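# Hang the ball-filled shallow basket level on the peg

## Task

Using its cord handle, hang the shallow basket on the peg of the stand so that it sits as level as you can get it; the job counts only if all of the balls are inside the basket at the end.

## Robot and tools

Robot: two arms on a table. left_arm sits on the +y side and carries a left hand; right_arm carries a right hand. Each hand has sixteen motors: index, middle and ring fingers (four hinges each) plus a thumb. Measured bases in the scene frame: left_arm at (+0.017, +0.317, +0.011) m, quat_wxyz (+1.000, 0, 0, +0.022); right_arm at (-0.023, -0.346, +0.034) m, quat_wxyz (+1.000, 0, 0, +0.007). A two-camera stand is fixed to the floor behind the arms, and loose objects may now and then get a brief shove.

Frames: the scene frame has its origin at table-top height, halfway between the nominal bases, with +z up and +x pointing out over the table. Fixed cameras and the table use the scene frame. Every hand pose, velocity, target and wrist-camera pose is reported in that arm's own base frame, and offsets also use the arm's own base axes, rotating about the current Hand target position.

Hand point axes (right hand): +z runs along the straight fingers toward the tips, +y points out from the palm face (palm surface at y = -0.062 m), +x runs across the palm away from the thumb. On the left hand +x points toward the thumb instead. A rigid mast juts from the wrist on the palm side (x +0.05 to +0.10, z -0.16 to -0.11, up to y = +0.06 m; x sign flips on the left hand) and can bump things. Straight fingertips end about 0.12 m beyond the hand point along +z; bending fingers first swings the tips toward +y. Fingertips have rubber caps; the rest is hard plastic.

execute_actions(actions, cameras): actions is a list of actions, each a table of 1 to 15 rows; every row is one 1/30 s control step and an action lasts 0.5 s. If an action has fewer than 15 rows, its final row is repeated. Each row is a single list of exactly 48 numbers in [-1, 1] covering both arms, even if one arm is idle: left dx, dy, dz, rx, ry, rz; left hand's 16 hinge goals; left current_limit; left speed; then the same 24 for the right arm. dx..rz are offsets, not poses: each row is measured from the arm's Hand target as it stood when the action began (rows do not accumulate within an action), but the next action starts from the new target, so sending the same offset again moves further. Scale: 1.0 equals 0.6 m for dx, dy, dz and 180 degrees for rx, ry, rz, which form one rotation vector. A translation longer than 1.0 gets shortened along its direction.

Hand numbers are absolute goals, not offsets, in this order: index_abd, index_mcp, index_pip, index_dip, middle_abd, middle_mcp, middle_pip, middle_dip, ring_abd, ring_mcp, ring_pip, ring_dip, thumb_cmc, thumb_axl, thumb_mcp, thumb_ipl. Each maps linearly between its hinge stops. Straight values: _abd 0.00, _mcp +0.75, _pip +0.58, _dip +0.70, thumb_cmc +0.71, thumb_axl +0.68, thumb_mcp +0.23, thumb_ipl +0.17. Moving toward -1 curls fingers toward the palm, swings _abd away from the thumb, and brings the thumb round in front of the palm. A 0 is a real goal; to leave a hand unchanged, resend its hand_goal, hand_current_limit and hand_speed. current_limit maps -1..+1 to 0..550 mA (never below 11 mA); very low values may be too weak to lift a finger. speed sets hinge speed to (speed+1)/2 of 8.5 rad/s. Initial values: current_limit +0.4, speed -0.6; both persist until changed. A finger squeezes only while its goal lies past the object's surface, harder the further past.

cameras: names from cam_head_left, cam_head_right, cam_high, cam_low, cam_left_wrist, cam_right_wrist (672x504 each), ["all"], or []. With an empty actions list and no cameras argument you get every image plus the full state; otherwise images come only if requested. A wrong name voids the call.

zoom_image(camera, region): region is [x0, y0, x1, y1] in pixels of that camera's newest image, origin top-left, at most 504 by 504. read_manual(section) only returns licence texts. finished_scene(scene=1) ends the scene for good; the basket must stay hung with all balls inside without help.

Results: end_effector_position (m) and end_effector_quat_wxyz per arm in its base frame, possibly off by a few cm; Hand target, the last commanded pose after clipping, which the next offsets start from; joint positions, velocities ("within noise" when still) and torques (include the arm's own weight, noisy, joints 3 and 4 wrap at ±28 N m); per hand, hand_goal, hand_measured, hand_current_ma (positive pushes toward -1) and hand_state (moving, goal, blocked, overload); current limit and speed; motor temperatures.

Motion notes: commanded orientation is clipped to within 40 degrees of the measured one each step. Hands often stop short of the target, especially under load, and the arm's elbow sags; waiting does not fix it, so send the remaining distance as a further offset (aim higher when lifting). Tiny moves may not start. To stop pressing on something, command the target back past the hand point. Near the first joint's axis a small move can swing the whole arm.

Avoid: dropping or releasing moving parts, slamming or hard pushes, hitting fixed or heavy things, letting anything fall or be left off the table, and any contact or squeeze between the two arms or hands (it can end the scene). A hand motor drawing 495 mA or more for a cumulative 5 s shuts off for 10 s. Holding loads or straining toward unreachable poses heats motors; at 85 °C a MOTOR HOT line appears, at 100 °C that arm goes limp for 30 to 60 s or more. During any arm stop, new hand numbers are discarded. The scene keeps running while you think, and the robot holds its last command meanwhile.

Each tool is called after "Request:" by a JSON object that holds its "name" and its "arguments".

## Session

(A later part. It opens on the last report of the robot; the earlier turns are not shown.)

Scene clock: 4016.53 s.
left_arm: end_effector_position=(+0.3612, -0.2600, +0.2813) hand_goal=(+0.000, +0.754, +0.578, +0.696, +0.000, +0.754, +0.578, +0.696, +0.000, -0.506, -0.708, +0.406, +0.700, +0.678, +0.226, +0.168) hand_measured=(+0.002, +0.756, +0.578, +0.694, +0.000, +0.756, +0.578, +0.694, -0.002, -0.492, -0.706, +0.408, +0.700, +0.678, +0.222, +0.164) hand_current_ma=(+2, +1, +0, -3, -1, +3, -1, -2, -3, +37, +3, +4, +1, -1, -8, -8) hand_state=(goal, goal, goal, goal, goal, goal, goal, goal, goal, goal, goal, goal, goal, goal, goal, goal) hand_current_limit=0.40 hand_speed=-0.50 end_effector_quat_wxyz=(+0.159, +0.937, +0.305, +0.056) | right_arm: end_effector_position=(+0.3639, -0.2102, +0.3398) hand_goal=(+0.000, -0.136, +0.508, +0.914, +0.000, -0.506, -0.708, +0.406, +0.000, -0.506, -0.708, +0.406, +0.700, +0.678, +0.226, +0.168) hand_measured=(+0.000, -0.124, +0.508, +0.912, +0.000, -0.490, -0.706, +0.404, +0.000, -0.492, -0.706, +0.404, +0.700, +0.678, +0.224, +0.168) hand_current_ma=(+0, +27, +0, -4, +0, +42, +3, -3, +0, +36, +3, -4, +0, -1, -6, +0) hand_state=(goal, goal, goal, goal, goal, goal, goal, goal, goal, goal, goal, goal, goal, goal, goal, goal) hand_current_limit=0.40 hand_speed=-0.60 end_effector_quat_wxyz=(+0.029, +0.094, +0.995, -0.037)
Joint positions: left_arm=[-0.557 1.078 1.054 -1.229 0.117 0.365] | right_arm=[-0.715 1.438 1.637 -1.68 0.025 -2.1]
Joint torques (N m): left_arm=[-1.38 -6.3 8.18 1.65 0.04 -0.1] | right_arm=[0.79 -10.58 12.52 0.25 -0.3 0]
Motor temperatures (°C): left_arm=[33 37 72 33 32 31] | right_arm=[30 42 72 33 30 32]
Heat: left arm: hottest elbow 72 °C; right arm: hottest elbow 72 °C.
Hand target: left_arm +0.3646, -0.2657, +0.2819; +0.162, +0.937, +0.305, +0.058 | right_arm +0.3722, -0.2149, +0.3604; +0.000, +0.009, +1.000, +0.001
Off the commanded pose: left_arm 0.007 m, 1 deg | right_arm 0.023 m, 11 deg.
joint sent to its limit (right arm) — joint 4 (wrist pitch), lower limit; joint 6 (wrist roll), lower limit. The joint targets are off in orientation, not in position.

Request:
{"name": "execute_actions", "arguments": {"actions": [[[-0.008,0.006,-0.015,0,0,0,0,0.753,0.577,0.696,0,0.753,0.577,0.696,0,-0.507,-0.708,0.406,0.7,0.677,0.226,0.168,0.4,-0.5,0,0,0,0,0,0,0,-0.137,0.508,0.913,0,-0.507,-0.708,0.406,0,-0.507,-0.708,0.406,0.7,0.678,0.226,0.168,0.4,-0.6]]], "cameras": ["cam_left_wrist","cam_low","cam_head_left"]}}

Request:
{"name": "zoom_image", "arguments": {"camera": "cam_left_wrist", "region": [230, 0, 450, 240]}}

Request:
{"name": "zoom_image", "arguments": {"camera": "cam_low", "region": [355, 200, 455, 300]}}

Scene clock: 4025.07 s.
left_arm: end_effector_position=(+0.3600, -0.2593, +0.2715) hand_goal=(+0.000, +0.754, +0.578, +0.696, +0.000, +0.754, +0.578, +0.696, +0.000, -0.506, -0.708, +0.406, +0.700, +0.678, +0.226, +0.168) hand_measured=(+0.002, +0.756, +0.578, +0.694, +0.000, +0.756, +0.578, +0.694, -0.002, -0.492, -0.706, +0.408, +0.700, +0.678, +0.222, +0.164) hand_current_ma=(+2, +1, +0, -3, -1, +3, -1, -2, -3, +37, +3, +4, +1, -1, -8, -8) hand_state=(goal, goal, goal, goal, goal, goal, goal, goal, goal, goal, goal, goal, goal, goal, goal, goal) hand_current_limit=0.40 hand_speed=-0.50 end_effector_quat_wxyz=(+0.157, +0.938, +0.306, +0.054) | right_arm: end_effector_position=(+0.3639, -0.2102, +0.3398) hand_goal=(+0.000, -0.136, +0.508, +0.914, +0.000, -0.506, -0.708, +0.406, +0.000, -0.506, -0.708, +0.406, +0.700, +0.678, +0.226, +0.168) hand_measured=(+0.000, -0.124, +0.508, +0.912, +0.000, -0.490, -0.706, +0.404, +0.000, -0.492, -0.706, +0.404, +0.700, +0.678, +0.224, +0.168) hand_current_ma=(+0, +27, +0, -4, +0, +42, +3, -3, +0, +36, +3, -4, +0, -1, -6, +0) hand_state=(goal, goal, goal, goal, goal, goal, goal, goal, goal, goal, goal, goal, goal, goal, goal, goal) hand_current_limit=0.40 hand_speed=-0.60 end_effector_quat_wxyz=(+0.029, +0.094, +0.995, -0.037)
Joint positions: left_arm=[-0.557 1.078 1.03 -1.211 0.117 0.365] | right_arm=[-0.715 1.438 1.637 -1.68 0.025 -2.1]
Joint torques (N m): left_arm=[-1.03 -7.59 7.3 1.51 0.05 -0.1] | right_arm=[0.67 -10.52 12.48 0.27 -0.31 0.02]
Motor temperatures (°C): left_arm=[33 37 71 33 32 31] | right_arm=[30 42 72 33 30 32]
Heat: left arm: hottest elbow 71 °C; right arm: hottest elbow 72 °C.
Hand target: left_arm +0.3598, -0.2620, +0.2728; +0.162, +0.937, +0.305, +0.058 | right_arm +0.3722, -0.2149, +0.3604; +0.000, +0.009, +1.000, +0.001
Off the commanded pose: left_arm 0.003 m, 1 deg | right_arm 0.023 m, 11 deg.
joint sent to its limit (right arm) — joint 4 (wrist pitch), lower limit; joint 6 (wrist roll), lower limit. The joint targets are off in orientation, not in position.
Images, in order (width x height): cam_head_left 672x504, cam_low 672x504, cam_left_wrist 672x504.

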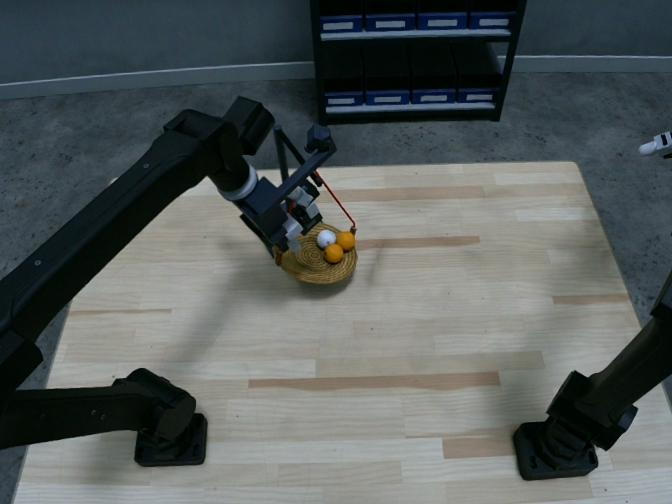

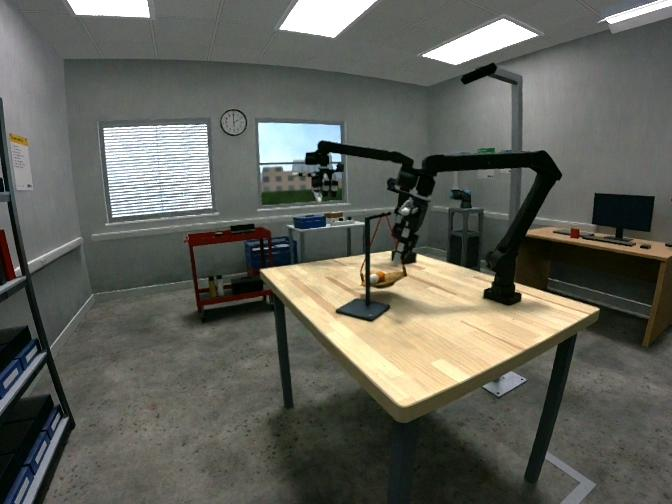

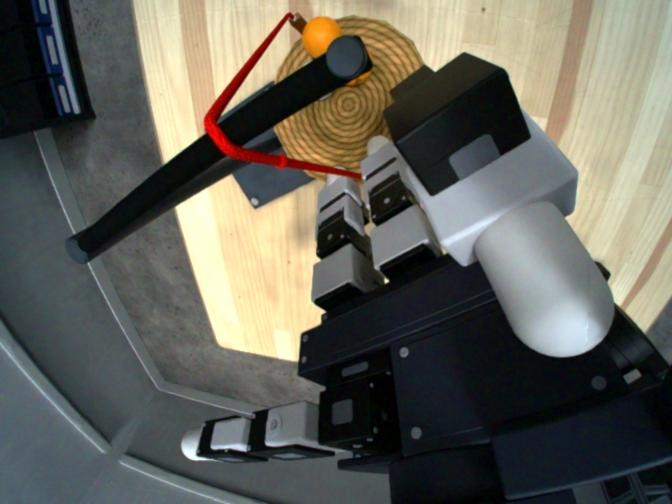

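Scaled by 2.100 from the camera's 672x504 image, which has a finer 960x720 frame.

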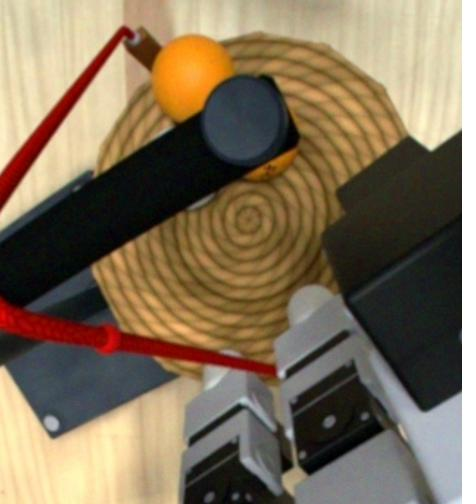

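Scaled by 5.040 from the camera's 672x504 image, which has a finer 960x720 frame.

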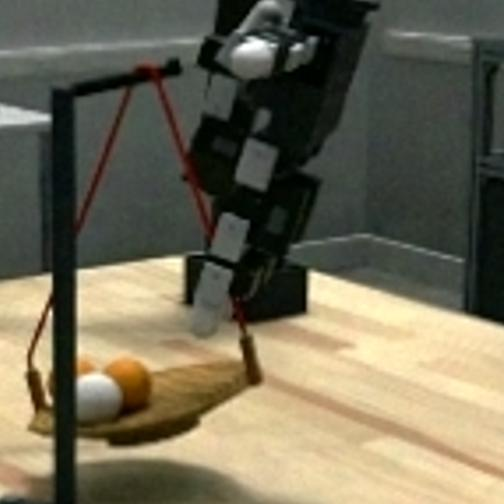

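Request:
{"name": "execute_actions", "arguments": {"actions": [[[-0.02,0.022,0,0,0,0,0,0.753,0.577,0.696,0,0.753,0.577,0.696,0,-0.507,-0.708,0.406,0.7,0.677,0.226,0.168,0.4,-0.5,0,0,0,0,0,0,0,-0.137,0.508,0.913,0,-0.507,-0.708,0.406,0,-0.507,-0.708,0.406,0.7,0.678,0.226,0.168,0.4,-0.6]]], "cameras": ["cam_left_wrist"]}}

Request:
{"name": "zoom_image", "arguments": {"camera": "cam_left_wrist", "region": [230, 0, 450, 240]}}

Scene clock: 4043.10 s.
left_arm: end_effector_position=(+0.3493, -0.2527, +0.2712) hand_goal=(+0.000, +0.754, +0.578, +0.696, +0.000, +0.754, +0.578, +0.696, +0.000, -0.506, -0.708, +0.406, +0.700, +0.678, +0.226, +0.168) hand_measured=(+0.002, +0.756, +0.578, +0.694, +0.000, +0.756, +0.578, +0.694, -0.002, -0.492, -0.706, +0.408, +0.700, +0.678, +0.222, +0.164) hand_current_ma=(+2, +1, +0, -3, -1, +3, -1, -2, -3, +37, +3, +4, +1, -1, -8, -8) hand_state=(goal, goal, goal, goal, goal, goal, goal, goal, goal, goal, goal, goal, goal, goal, goal, goal) hand_current_limit=0.40 hand_speed=-0.50 end_effector_quat_wxyz=(+0.160, +0.937, +0.305, +0.057) | right_arm: end_effector_position=(+0.3639, -0.2102, +0.3398) hand_goal=(+0.000, -0.136, +0.508, +0.914, +0.000, -0.506, -0.708, +0.406, +0.000, -0.506, -0.708, +0.406, +0.700, +0.678, +0.226, +0.168) hand_measured=(+0.000, -0.124, +0.508, +0.912, +0.000, -0.490, -0.706, +0.404, +0.000, -0.492, -0.706, +0.404, +0.700, +0.678, +0.224, +0.168) hand_current_ma=(+0, +27, +0, -4, +0, +42, +3, -3, +0, +36, +3, -4, +0, -1, -6, +0) hand_state=(goal, goal, goal, goal, goal, goal, goal, goal, goal, goal, goal, goal, goal, goal, goal, goal) hand_current_limit=0.40 hand_speed=-0.60 end_effector_quat_wxyz=(+0.029, +0.094, +0.995, -0.037)
Joint positions: left_arm=[-0.557 1.038 0.999 -1.211 0.118 0.365] | right_arm=[-0.715 1.438 1.637 -1.68 0.025 -2.1]
Joint torques (N m): left_arm=[0.15 -7.65 7.27 0.85 0.24 0.09] | right_arm=[0.67 -10.75 12.48 0.2 -0.32 0.02]
Motor temperatures (°C): left_arm=[33 37 69 33 32 31] | right_arm=[30 42 72 33 30 32]
Heat: left arm: hottest elbow 69 °C; right arm: hottest elbow 72 °C.
Hand target: left_arm +0.3478, -0.2489, +0.2729; +0.162, +0.937, +0.305, +0.058 | right_arm +0.3722, -0.2149, +0.3604; +0.000, +0.009, +1.000, +0.001
Off the commanded pose: left_arm 0.004 m, 0 deg | right_arm 0.023 m, 11 deg.
joint sent to its limit (right arm) — joint 4 (wrist pitch), lower limit; joint 6 (wrist roll), lower limit. The joint targets are off in orientation, not in position.
Images, in order (width x height): cam_left_wrist 672x504.

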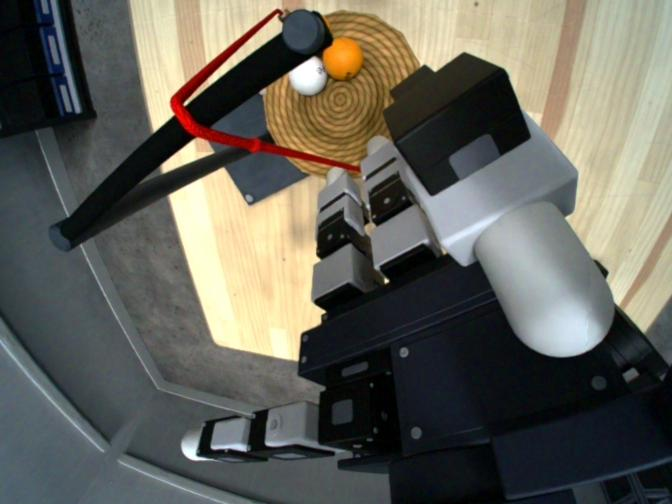

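Scaled by 2.100 from the camera's 672x504 image, which has a finer 960x720 frame.

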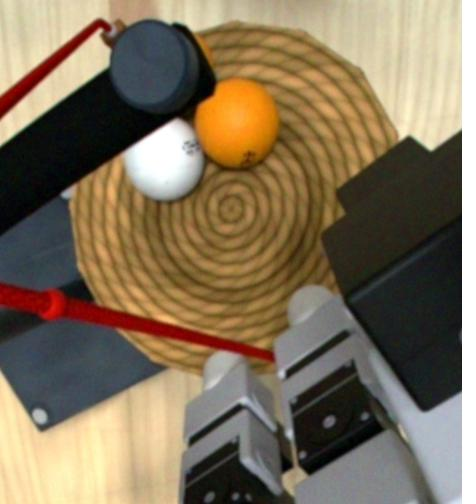

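Request:
{"name": "execute_actions", "arguments": {"actions": [[[0,0,-0.02,0,0,0,0,0.753,0.577,0.696,0,0.753,0.577,0.696,0,-0.507,-0.708,0.406,0.7,0.677,0.226,0.168,0.4,-0.5,0,0,0,0,0,0,0,-0.137,0.508,0.913,0,-0.507,-0.708,0.406,0,-0.507,-0.708,0.406,0.7,0.678,0.226,0.168,0.4,-0.6]],[[0,0,-0.02,0,0,0,0,0.753,0.577,0.696,0,0.753,0.577,0.696,0,-0.507,-0.708,0.406,0.7,0.677,0.226,0.168,0.4,-0.5,0,0,0,0,0,0,0,-0.137,0.508,0.913,0,-0.507,-0.708,0.406,0,-0.507,-0.708,0.406,0.7,0.678,0.226,0.168,0.4,-0.6]]], "cameras": ["cam_left_wrist","cam_low"]}}

Request:
{"name": "zoom_image", "arguments": {"camera": "cam_left_wrist", "region": [230, 0, 450, 240]}}

Request:
{"name": "zoom_image", "arguments": {"camera": "cam_low", "region": [355, 200, 455, 300]}}

Scene clock: 4056.57 s.
left_arm: end_effector_position=(+0.3455, -0.2503, +0.2464) hand_goal=(+0.000, +0.754, +0.578, +0.696, +0.000, +0.754, +0.578, +0.696, +0.000, -0.506, -0.708, +0.406, +0.700, +0.678, +0.226, +0.168) hand_measured=(+0.002, +0.756, +0.578, +0.694, +0.000, +0.756, +0.578, +0.694, -0.002, -0.492, -0.706, +0.408, +0.700, +0.678, +0.222, +0.164) hand_current_ma=(+2, +1, +0, -3, -1, +3, -1, -2, -3, +37, +3, +4, +1, -1, -8, -8) hand_state=(goal, goal, goal, goal, goal, goal, goal, goal, goal, goal, goal, goal, goal, goal, goal, goal) hand_current_limit=0.40 hand_speed=-0.50 end_effector_quat_wxyz=(+0.155, +0.938, +0.306, +0.053) | right_arm: end_effector_position=(+0.3639, -0.2102, +0.3398) hand_goal=(+0.000, -0.136, +0.508, +0.914, +0.000, -0.506, -0.708, +0.406, +0.000, -0.506, -0.708, +0.406, +0.700, +0.678, +0.226, +0.168) hand_measured=(+0.000, -0.124, +0.508, +0.912, +0.000, -0.490, -0.706, +0.404, +0.000, -0.492, -0.706, +0.404, +0.700, +0.678, +0.224, +0.168) hand_current_ma=(+0, +27, +0, -4, +0, +42, +3, -3, +0, +36, +3, -4, +0, -1, -6, +0) hand_state=(goal, goal, goal, goal, goal, goal, goal, goal, goal, goal, goal, goal, goal, goal, goal, goal) hand_current_limit=0.40 hand_speed=-0.60 end_effector_quat_wxyz=(+0.029, +0.094, +0.995, -0.037)
Joint positions: left_arm=[-0.557 1.037 0.939 -1.164 0.118 0.365] | right_arm=[-0.715 1.438 1.637 -1.68 0.025 -2.1]
Joint torques (N m): left_arm=[0.26 -7.12 7.27 1.57 0.23 0.09] | right_arm=[0.5 -10.4 12.48 0.23 -0.32 0.01]
Motor temperatures (°C): left_arm=[33 37 66 33 32 31] | right_arm=[30 42 72 33 30 32]
Heat: left arm: hottest elbow 66 °C; right arm: hottest elbow 72 °C.
Hand target: left_arm +0.3478, -0.2489, +0.2490; +0.162, +0.937, +0.305, +0.059 | right_arm +0.3722, -0.2149, +0.3604; +0.000, +0.009, +1.000, +0.001
Off the commanded pose: left_arm 0.004 m, 1 deg | right_arm 0.023 m, 11 deg.
joint sent to its limit (right arm) — joint 4 (wrist pitch), lower limit; joint 6 (wrist roll), lower limit. The joint targets are off in orientation, not in position.
Images, in order (width x height): cam_low 672x504, cam_left_wrist 672x504.

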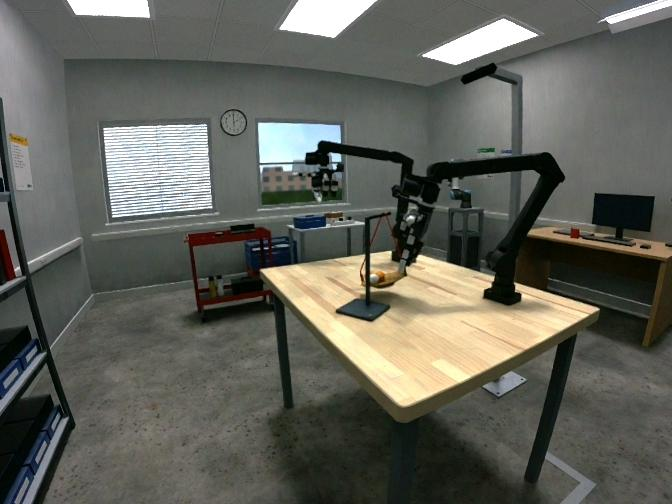

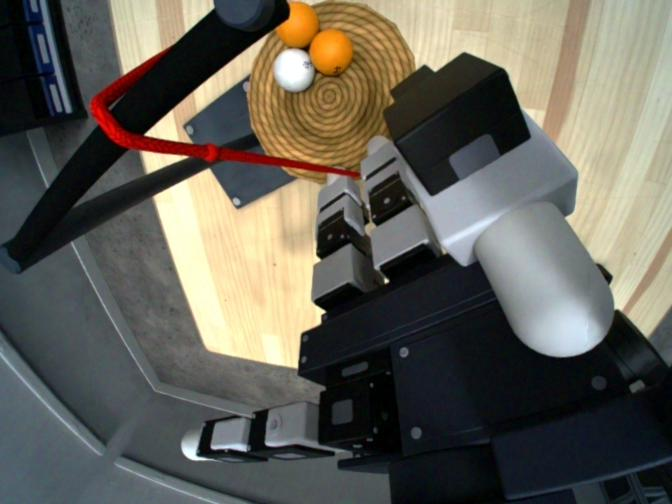

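Scaled by 2.100 from the camera's 672x504 image, which has a finer 960x720 frame.

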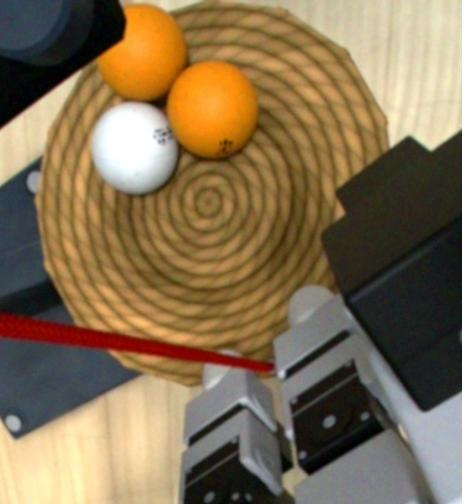

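Scaled by 5.040 from the camera's 672x504 image, which has a finer 960x720 frame.

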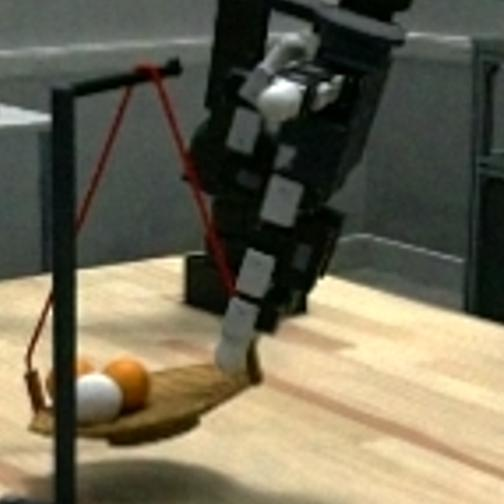

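Request:
{"name": "execute_actions", "arguments": {"actions": [[[0.01,-0.011,-0.01,0,0,0,0,0.753,0.577,0.696,0,0.753,0.577,0.696,0,-0.507,-0.708,0.406,0.7,0.677,0.226,0.168,0.4,-0.5,0,0,0,0,0,0,0,-0.137,0.508,0.913,0,-0.507,-0.708,0.406,0,-0.507,-0.708,0.406,0.7,0.678,0.226,0.168,0.4,-0.6]],[[0,0,-0.01,0,0,0,0,0.753,0.577,0.696,0,0.753,0.577,0.696,0,-0.507,-0.708,0.406,0.7,0.677,0.226,0.168,0.4,-0.5,0,0,0,0,0,0,0,-0.137,0.508,0.913,0,-0.507,-0.708,0.406,0,-0.507,-0.708,0.406,0.7,0.678,0.226,0.168,0.4,-0.6]]], "cameras": ["cam_left_wrist","cam_low","cam_head_left"]}}

Request:
{"name": "zoom_image", "arguments": {"camera": "cam_left_wrist", "region": [230, 0, 450, 240]}}

Request:
{"name": "zoom_image", "arguments": {"camera": "cam_low", "region": [355, 200, 455, 300]}}

Scene clock: 4065.80 s.
left_arm: end_effector_position=(+0.3512, -0.2539, +0.2416) hand_goal=(+0.000, +0.754, +0.578, +0.696, +0.000, +0.754, +0.578, +0.696, +0.000, -0.506, -0.708, +0.406, +0.700, +0.678, +0.226, +0.168) hand_measured=(+0.002, +0.756, +0.578, +0.694, +0.000, +0.756, +0.578, +0.694, -0.002, -0.492, -0.706, +0.408, +0.700, +0.678, +0.222, +0.164) hand_current_ma=(+2, +1, +0, -3, -1, +3, -1, -2, -3, +37, +3, +4, +1, -1, -8, -8) hand_state=(goal, goal, goal, goal, goal, goal, goal, goal, goal, goal, goal, goal, goal, goal, goal, goal) hand_current_limit=0.40 hand_speed=-0.50 end_effector_quat_wxyz=(+0.162, +0.937, +0.305, +0.058) | right_arm: end_effector_position=(+0.3639, -0.2102, +0.3398) hand_goal=(+0.000, -0.136, +0.508, +0.914, +0.000, -0.506, -0.708, +0.406, +0.000, -0.506, -0.708, +0.406, +0.700, +0.678, +0.226, +0.168) hand_measured=(+0.000, -0.124, +0.508, +0.912, +0.000, -0.490, -0.706, +0.404, +0.000, -0.492, -0.706, +0.404, +0.700, +0.678, +0.224, +0.168) hand_current_ma=(+0, +27, +0, -4, +0, +42, +3, -3, +0, +36, +3, -4, +0, -1, -6, +0) hand_state=(goal, goal, goal, goal, goal, goal, goal, goal, goal, goal, goal, goal, goal, goal, goal, goal) hand_current_limit=0.40 hand_speed=-0.60 end_effector_quat_wxyz=(+0.029, +0.094, +0.995, -0.037)
Joint positions: left_arm=[-0.557 1.049 0.926 -1.122 0.118 0.365] | right_arm=[-0.715 1.438 1.637 -1.68 0.025 -2.1]
Joint torques (N m): left_arm=[-0.5 -6.12 7.25 1.69 0.13 -0.02] | right_arm=[0.67 -10.58 12.46 0.27 -0.31 0]
Motor temperatures (°C): left_arm=[33 37 65 33 32 31] | right_arm=[30 42 72 33 30 32]
Heat: left arm: hottest elbow 65 °C; right arm: hottest elbow 72 °C.
Hand target: left_arm +0.3538, -0.2555, +0.2369; +0.162, +0.937, +0.305, +0.058 | right_arm +0.3722, -0.2149, +0.3604; +0.000, +0.009, +1.000, +0.001
Off the commanded pose: left_arm 0.006 m, 0 deg | right_arm 0.023 m, 11 deg.
joint sent to its limit (right arm) — joint 4 (wrist pitch), lower limit; joint 6 (wrist roll), lower limit. The joint targets are off in orientation, not in position.
Images, in order (width x height): cam_head_left 672x504, cam_low 672x504, cam_left_wrist 672x504.

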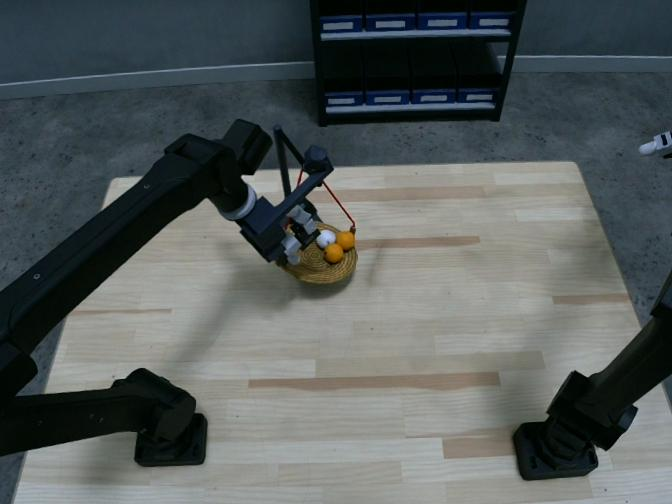

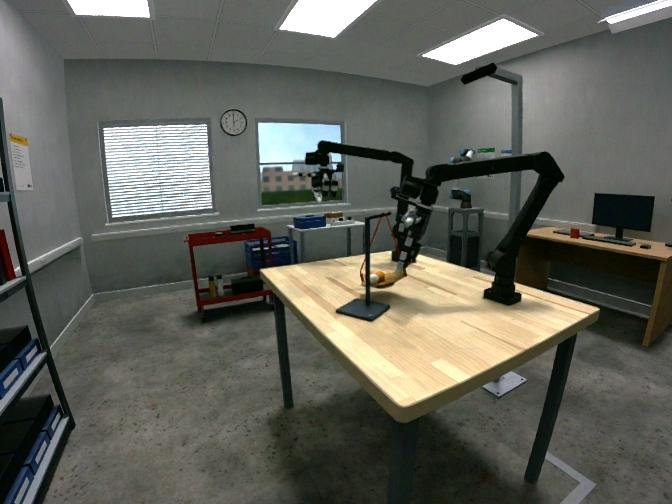

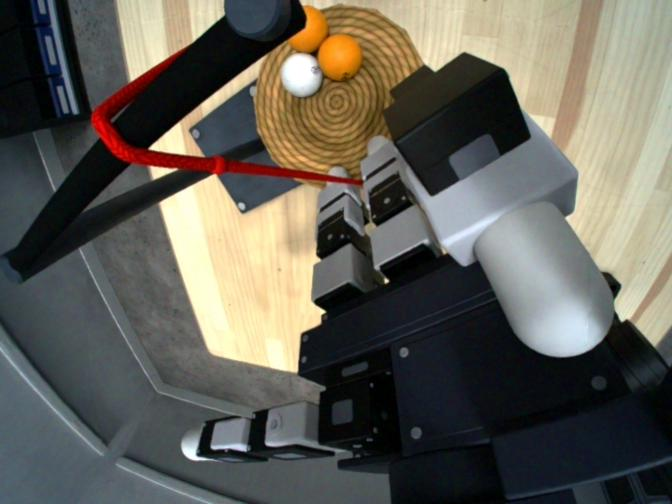

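Scaled by 2.100 from the camera's 672x504 image, which has a finer 960x720 frame.

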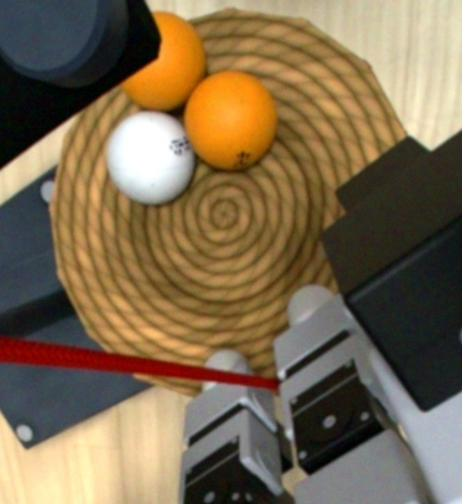

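Scaled by 5.040 from the camera's 672x504 image, which has a finer 960x720 frame.

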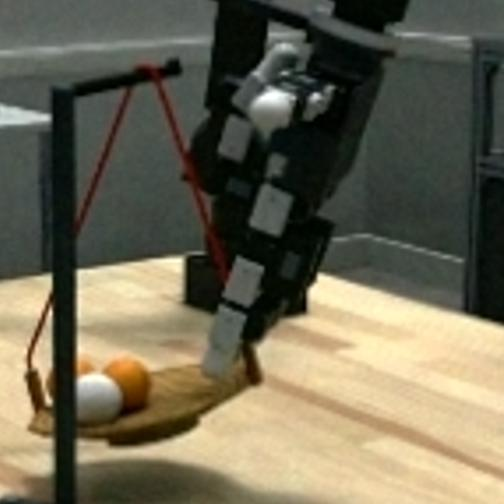

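Request:
{"name": "execute_actions", "arguments": {"actions": [[[0,0,-0.012,0,0,0,0,0.753,0.577,0.696,0,0.753,0.577,0.696,0,-0.507,-0.708,0.406,0.7,0.677,0.226,0.168,0.4,-0.5,0,0,0,0,0,0,0,-0.137,0.508,0.913,0,-0.507,-0.708,0.406,0,-0.507,-0.708,0.406,0.7,0.678,0.226,0.168,0.4,-0.6]],[[0,0,-0.012,0,0,0,0,0.753,0.577,0.696,0,0.753,0.577,0.696,0,-0.507,-0.708,0.406,0.7,0.677,0.226,0.168,0.4,-0.5,0,0,0,0,0,0,0,-0.137,0.508,0.913,0,-0.507,-0.708,0.406,0,-0.507,-0.708,0.406,0.7,0.678,0.226,0.168,0.4,-0.6]]], "cameras": ["cam_left_wrist","cam_low"]}}

Request:
{"name": "zoom_image", "arguments": {"camera": "cam_left_wrist", "region": [230, 0, 450, 240]}}

Request:
{"name": "zoom_image", "arguments": {"camera": "cam_low", "region": [355, 200, 455, 300]}}

Scene clock: 4073.57 s.
left_arm: end_effector_position=(+0.3517, -0.2542, +0.2284) hand_goal=(+0.000, +0.754, +0.578, +0.696, +0.000, +0.754, +0.578, +0.696, +0.000, -0.506, -0.708, +0.406, +0.700, +0.678, +0.226, +0.168) hand_measured=(+0.002, +0.754, +0.578, +0.694, +0.000, +0.756, +0.578, +0.694, -0.002, -0.492, -0.706, +0.408, +0.700, +0.678, +0.222, +0.164) hand_current_ma=(+1, +0, +0, -3, -1, +2, -1, -2, -3, +37, +3, +4, +1, -1, -8, -8) hand_state=(goal, goal, goal, goal, goal, goal, goal, goal, goal, goal, goal, goal, goal, goal, goal, goal) hand_current_limit=0.40 hand_speed=-0.50 end_effector_quat_wxyz=(+0.163, +0.937, +0.305, +0.059) | right_arm: end_effector_position=(+0.3639, -0.2102, +0.3398) hand_goal=(+0.000, -0.136, +0.508, +0.914, +0.000, -0.506, -0.708, +0.406, +0.000, -0.506, -0.708, +0.406, +0.700, +0.678, +0.226, +0.168) hand_measured=(+0.000, -0.124, +0.508, +0.912, +0.000, -0.490, -0.706, +0.404, +0.000, -0.492, -0.706, +0.404, +0.700, +0.678, +0.224, +0.168) hand_current_ma=(+0, +27, +0, -4, +0, +42, +3, -3, +0, +36, +3, -4, +0, -1, -6, +0) hand_state=(goal, goal, goal, goal, goal, goal, goal, goal, goal, goal, goal, goal, goal, goal, goal, goal) hand_current_limit=0.40 hand_speed=-0.60 end_effector_quat_wxyz=(+0.029, +0.094, +0.995, -0.037)
Joint positions: left_arm=[-0.557 1.054 0.894 -1.081 0.118 0.365] | right_arm=[-0.715 1.438 1.637 -1.68 0.025 -2.1]
Joint torques (N m): left_arm=[-0.44 -5.83 7.19 1.61 0.13 0] | right_arm=[0.91 -10.52 12.52 0.28 -0.31 0.02]
Motor temperatures (°C): left_arm=[33 37 64 33 32 31] | right_arm=[30 42 72 33 30 32]
Heat: left arm: hottest elbow 64 °C; right arm: hottest elbow 72 °C.
Hand target: left_arm +0.3538, -0.2555, +0.2226; +0.162, +0.937, +0.305, +0.059 | right_arm +0.3722, -0.2149, +0.3604; +0.000, +0.009, +1.000, +0.001
Off the commanded pose: left_arm 0.006 m, 0 deg | right_arm 0.023 m, 11 deg.
joint sent to its limit (right arm) — joint 4 (wrist pitch), lower limit; joint 6 (wrist roll), lower limit. The joint targets are off in orientation, not in position.
Images, in order (width x height): cam_low 672x504, cam_left_wrist 672x504.

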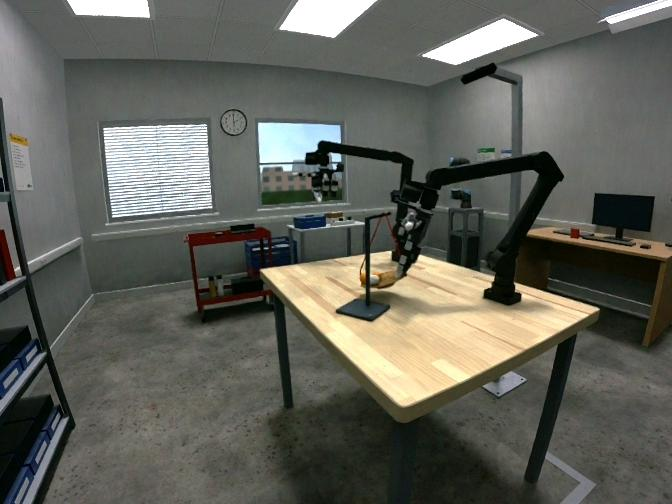

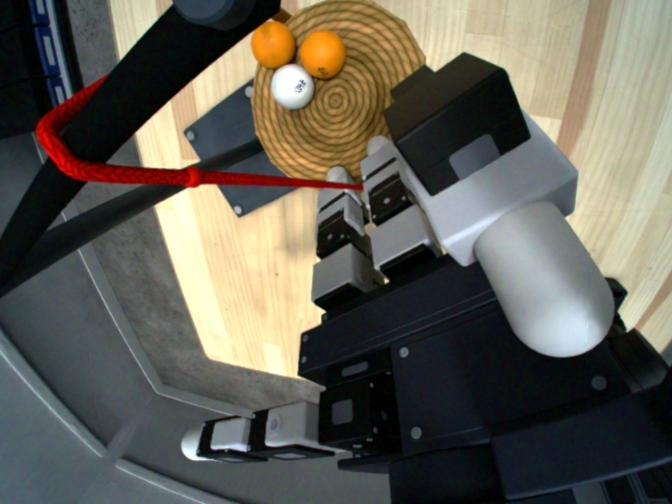

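Scaled by 2.100 from the camera's 672x504 image, which has a finer 960x720 frame.

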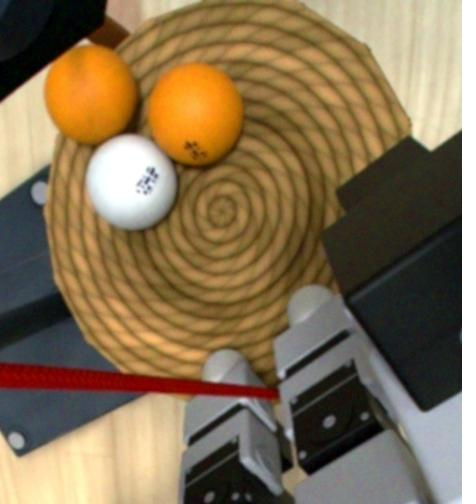

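Scaled by 5.040 from the camera's 672x504 image, which has a finer 960x720 frame.

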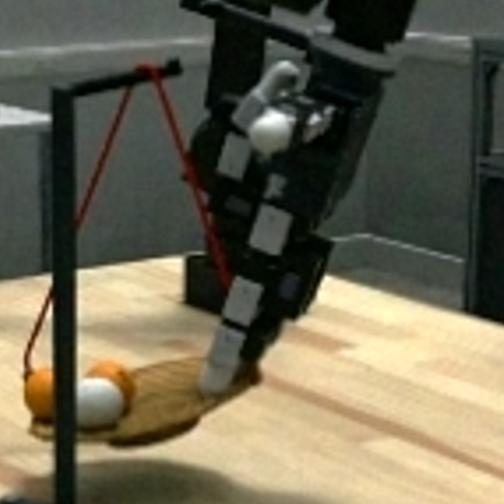

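Request:
{"name": "execute_actions", "arguments": {"actions": []}}

Request:
{"name": "zoom_image", "arguments": {"camera": "cam_high", "region": [310, 200, 410, 310]}}

Request:
{"name": "zoom_image", "arguments": {"camera": "cam_head_left", "region": [240, 150, 380, 290]}}

Request:
{"name": "zoom_image", "arguments": {"camera": "cam_low", "region": [355, 200, 455, 300]}}

Scene clock: 4096.53 s.
left_arm: end_effector_position=(+0.3517, -0.2542, +0.2284) hand_goal=(+0.000, +0.754, +0.578, +0.696, +0.000, +0.754, +0.578, +0.696, +0.000, -0.506, -0.708, +0.406, +0.700, +0.678, +0.226, +0.168) hand_measured=(+0.002, +0.754, +0.578, +0.694, +0.000, +0.756, +0.578, +0.694, -0.002, -0.492, -0.706, +0.408, +0.700, +0.678, +0.222, +0.164) hand_current_ma=(+1, +0, +0, -3, -1, +2, -1, -2, -3, +37, +3, +4, +1, -1, -8, -8) hand_state=(goal, goal, goal, goal, goal, goal, goal, goal, goal, goal, goal, goal, goal, goal, goal, goal) hand_current_limit=0.40 hand_speed=-0.50 end_effector_quat_wxyz=(+0.163, +0.937, +0.305, +0.059) | right_arm: end_effector_position=(+0.3639, -0.2102, +0.3398) hand_goal=(+0.000, -0.136, +0.508, +0.914, +0.000, -0.506, -0.708, +0.406, +0.000, -0.506, -0.708, +0.406, +0.700, +0.678, +0.226, +0.168) hand_measured=(+0.000, -0.124, +0.508, +0.912, +0.000, -0.490, -0.706, +0.404, +0.000, -0.492, -0.706, +0.404, +0.700, +0.678, +0.224, +0.168) hand_current_ma=(+0, +27, +0, -4, +0, +42, +3, -3, +0, +36, +3, -4, +0, -1, -6, +0) hand_state=(goal, goal, goal, goal, goal, goal, goal, goal, goal, goal, goal, goal, goal, goal, goal, goal) hand_current_limit=0.40 hand_speed=-0.60 end_effector_quat_wxyz=(+0.029, +0.094, +0.995, -0.037)
Joint positions: left_arm=[-0.557 1.054 0.894 -1.081 0.118 0.365] | right_arm=[-0.715 1.438 1.637 -1.68 0.025 -2.1]
Joint velocities: within noise
Joint torques (N m): left_arm=[-0.44 -5.77 7.13 1.62 0.13 0.01] | right_arm=[0.67 -10.46 12.51 0.23 -0.3 0.02]
Motor temperatures (°C): left_arm=[33 37 62 33 32 31] | right_arm=[30 42 72 33 30 32]
Heat: left arm: hottest elbow 62 °C; right arm: hottest elbow 72 °C.
Hand target: left_arm +0.3538, -0.2555, +0.2226; +0.162, +0.937, +0.305, +0.059 | right_arm +0.3722, -0.2149, +0.3604; +0.000, +0.009, +1.000, +0.001
Off the commanded pose: left_arm 0.006 m, 0 deg | right_arm 0.023 m, 11 deg.

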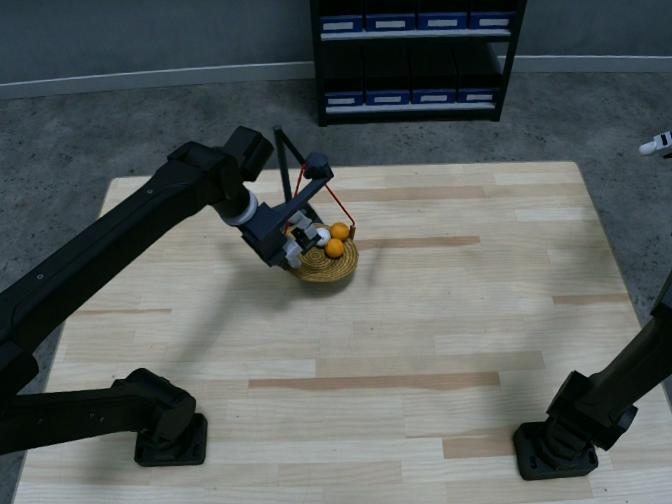

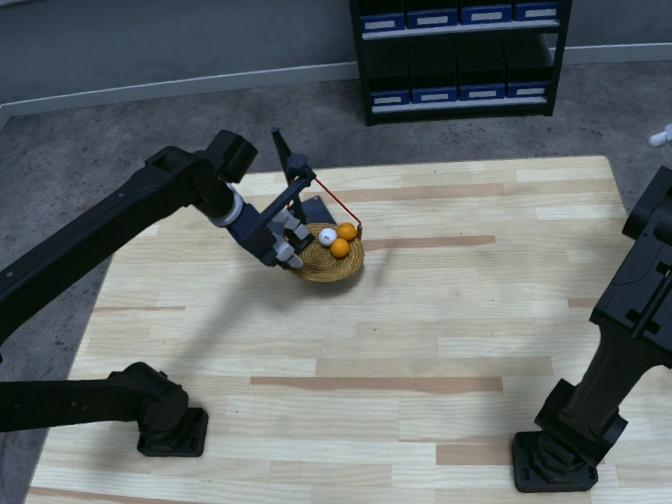

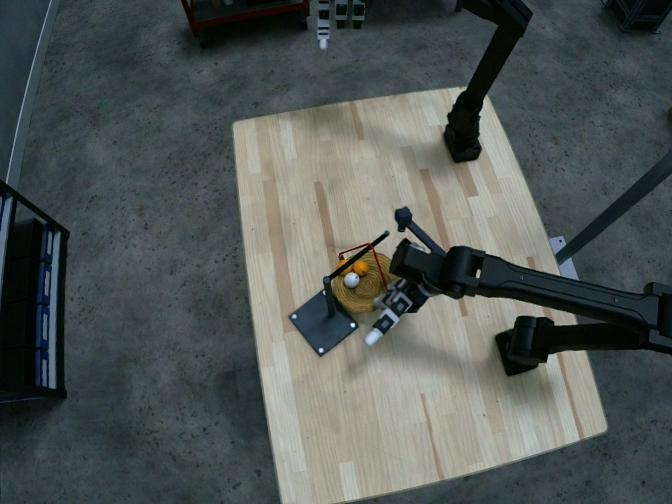

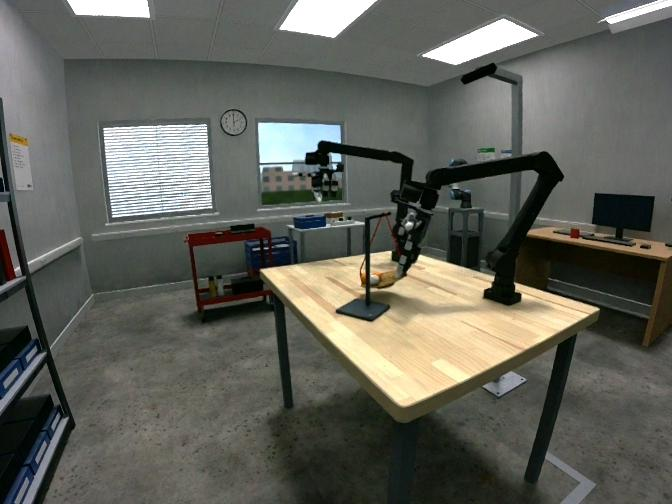

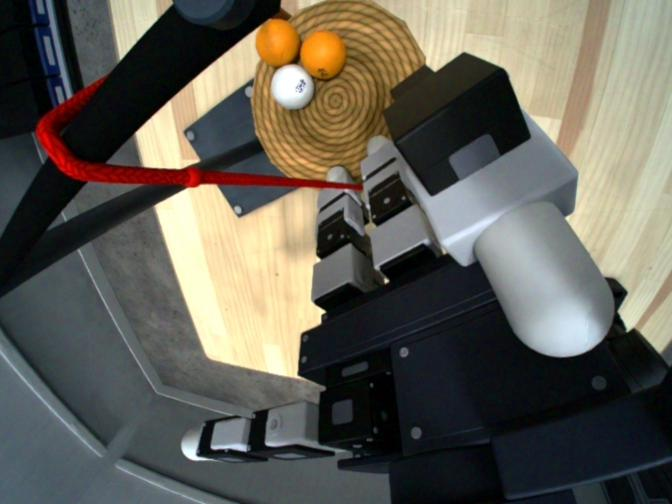

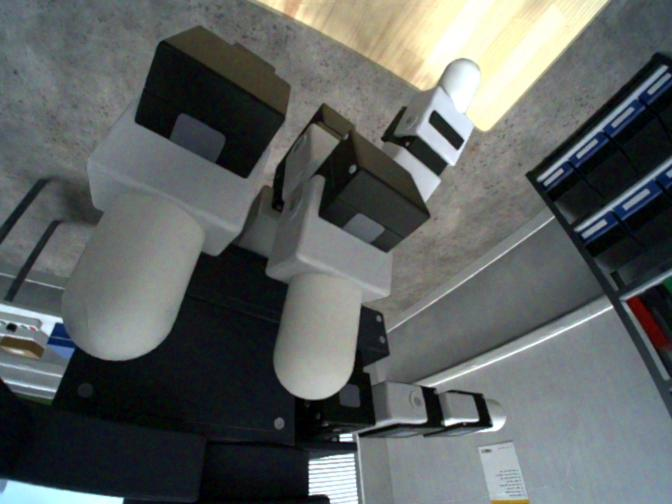

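Scaled by 4.582 from the camera's 672x504 image, which has a finer 960x720 frame.

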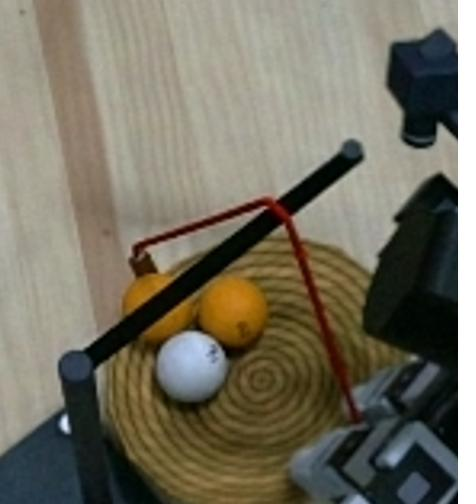

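Scaled by 3.600 from the camera's 672x504 image, which has a finer 960x720 frame.

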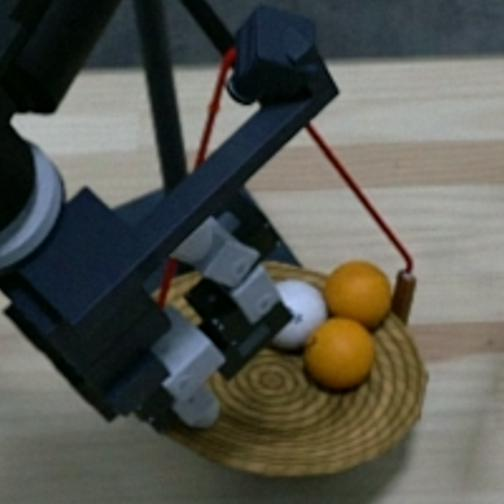

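Scaled by 5.040 from the camera's 672x504 image, which has a finer 960x720 frame.

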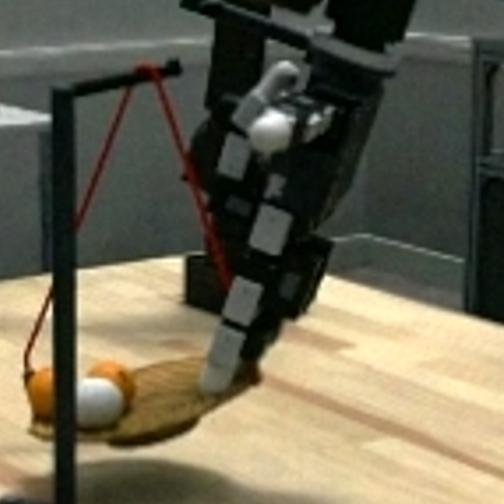

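Request:
{"name": "zoom_image", "arguments": {"camera": "cam_left_wrist", "region": [310, 110, 420, 220]}}

Request:
{"name": "zoom_image", "arguments": {"camera": "cam_high", "region": [360, 260, 430, 330]}}

Request:
{"name": "zoom_image", "arguments": {"camera": "cam_head_left", "region": [270, 210, 340, 280]}}

Scaled by 4.582 from the camera's 672x504 image, which has a finer 960x720 frame.

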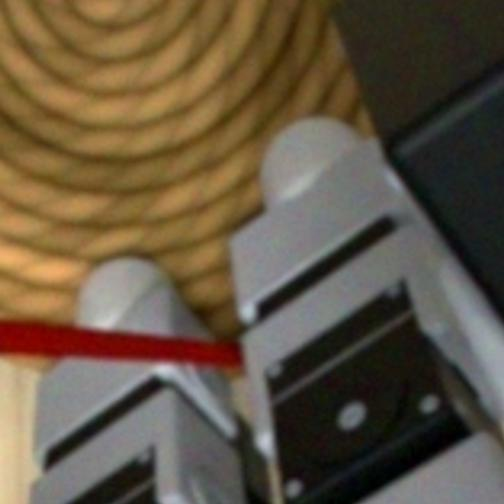

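Scaled by 7.200 from the camera's 672x504 image, which has a finer 960x720 frame.

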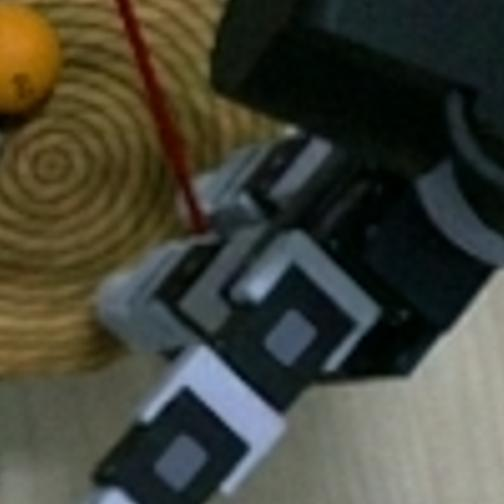

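Scaled by 7.200 from the camera's 672x504 image, which has a finer 960x720 frame.

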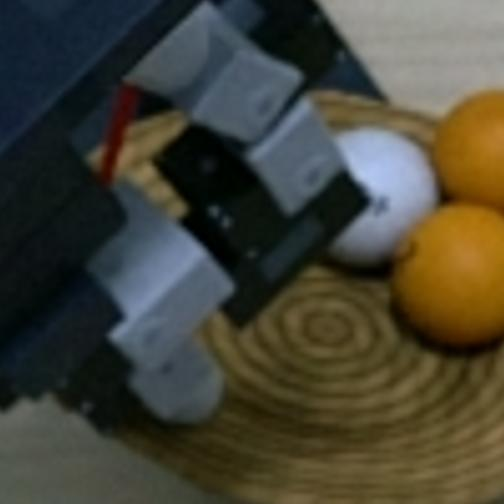

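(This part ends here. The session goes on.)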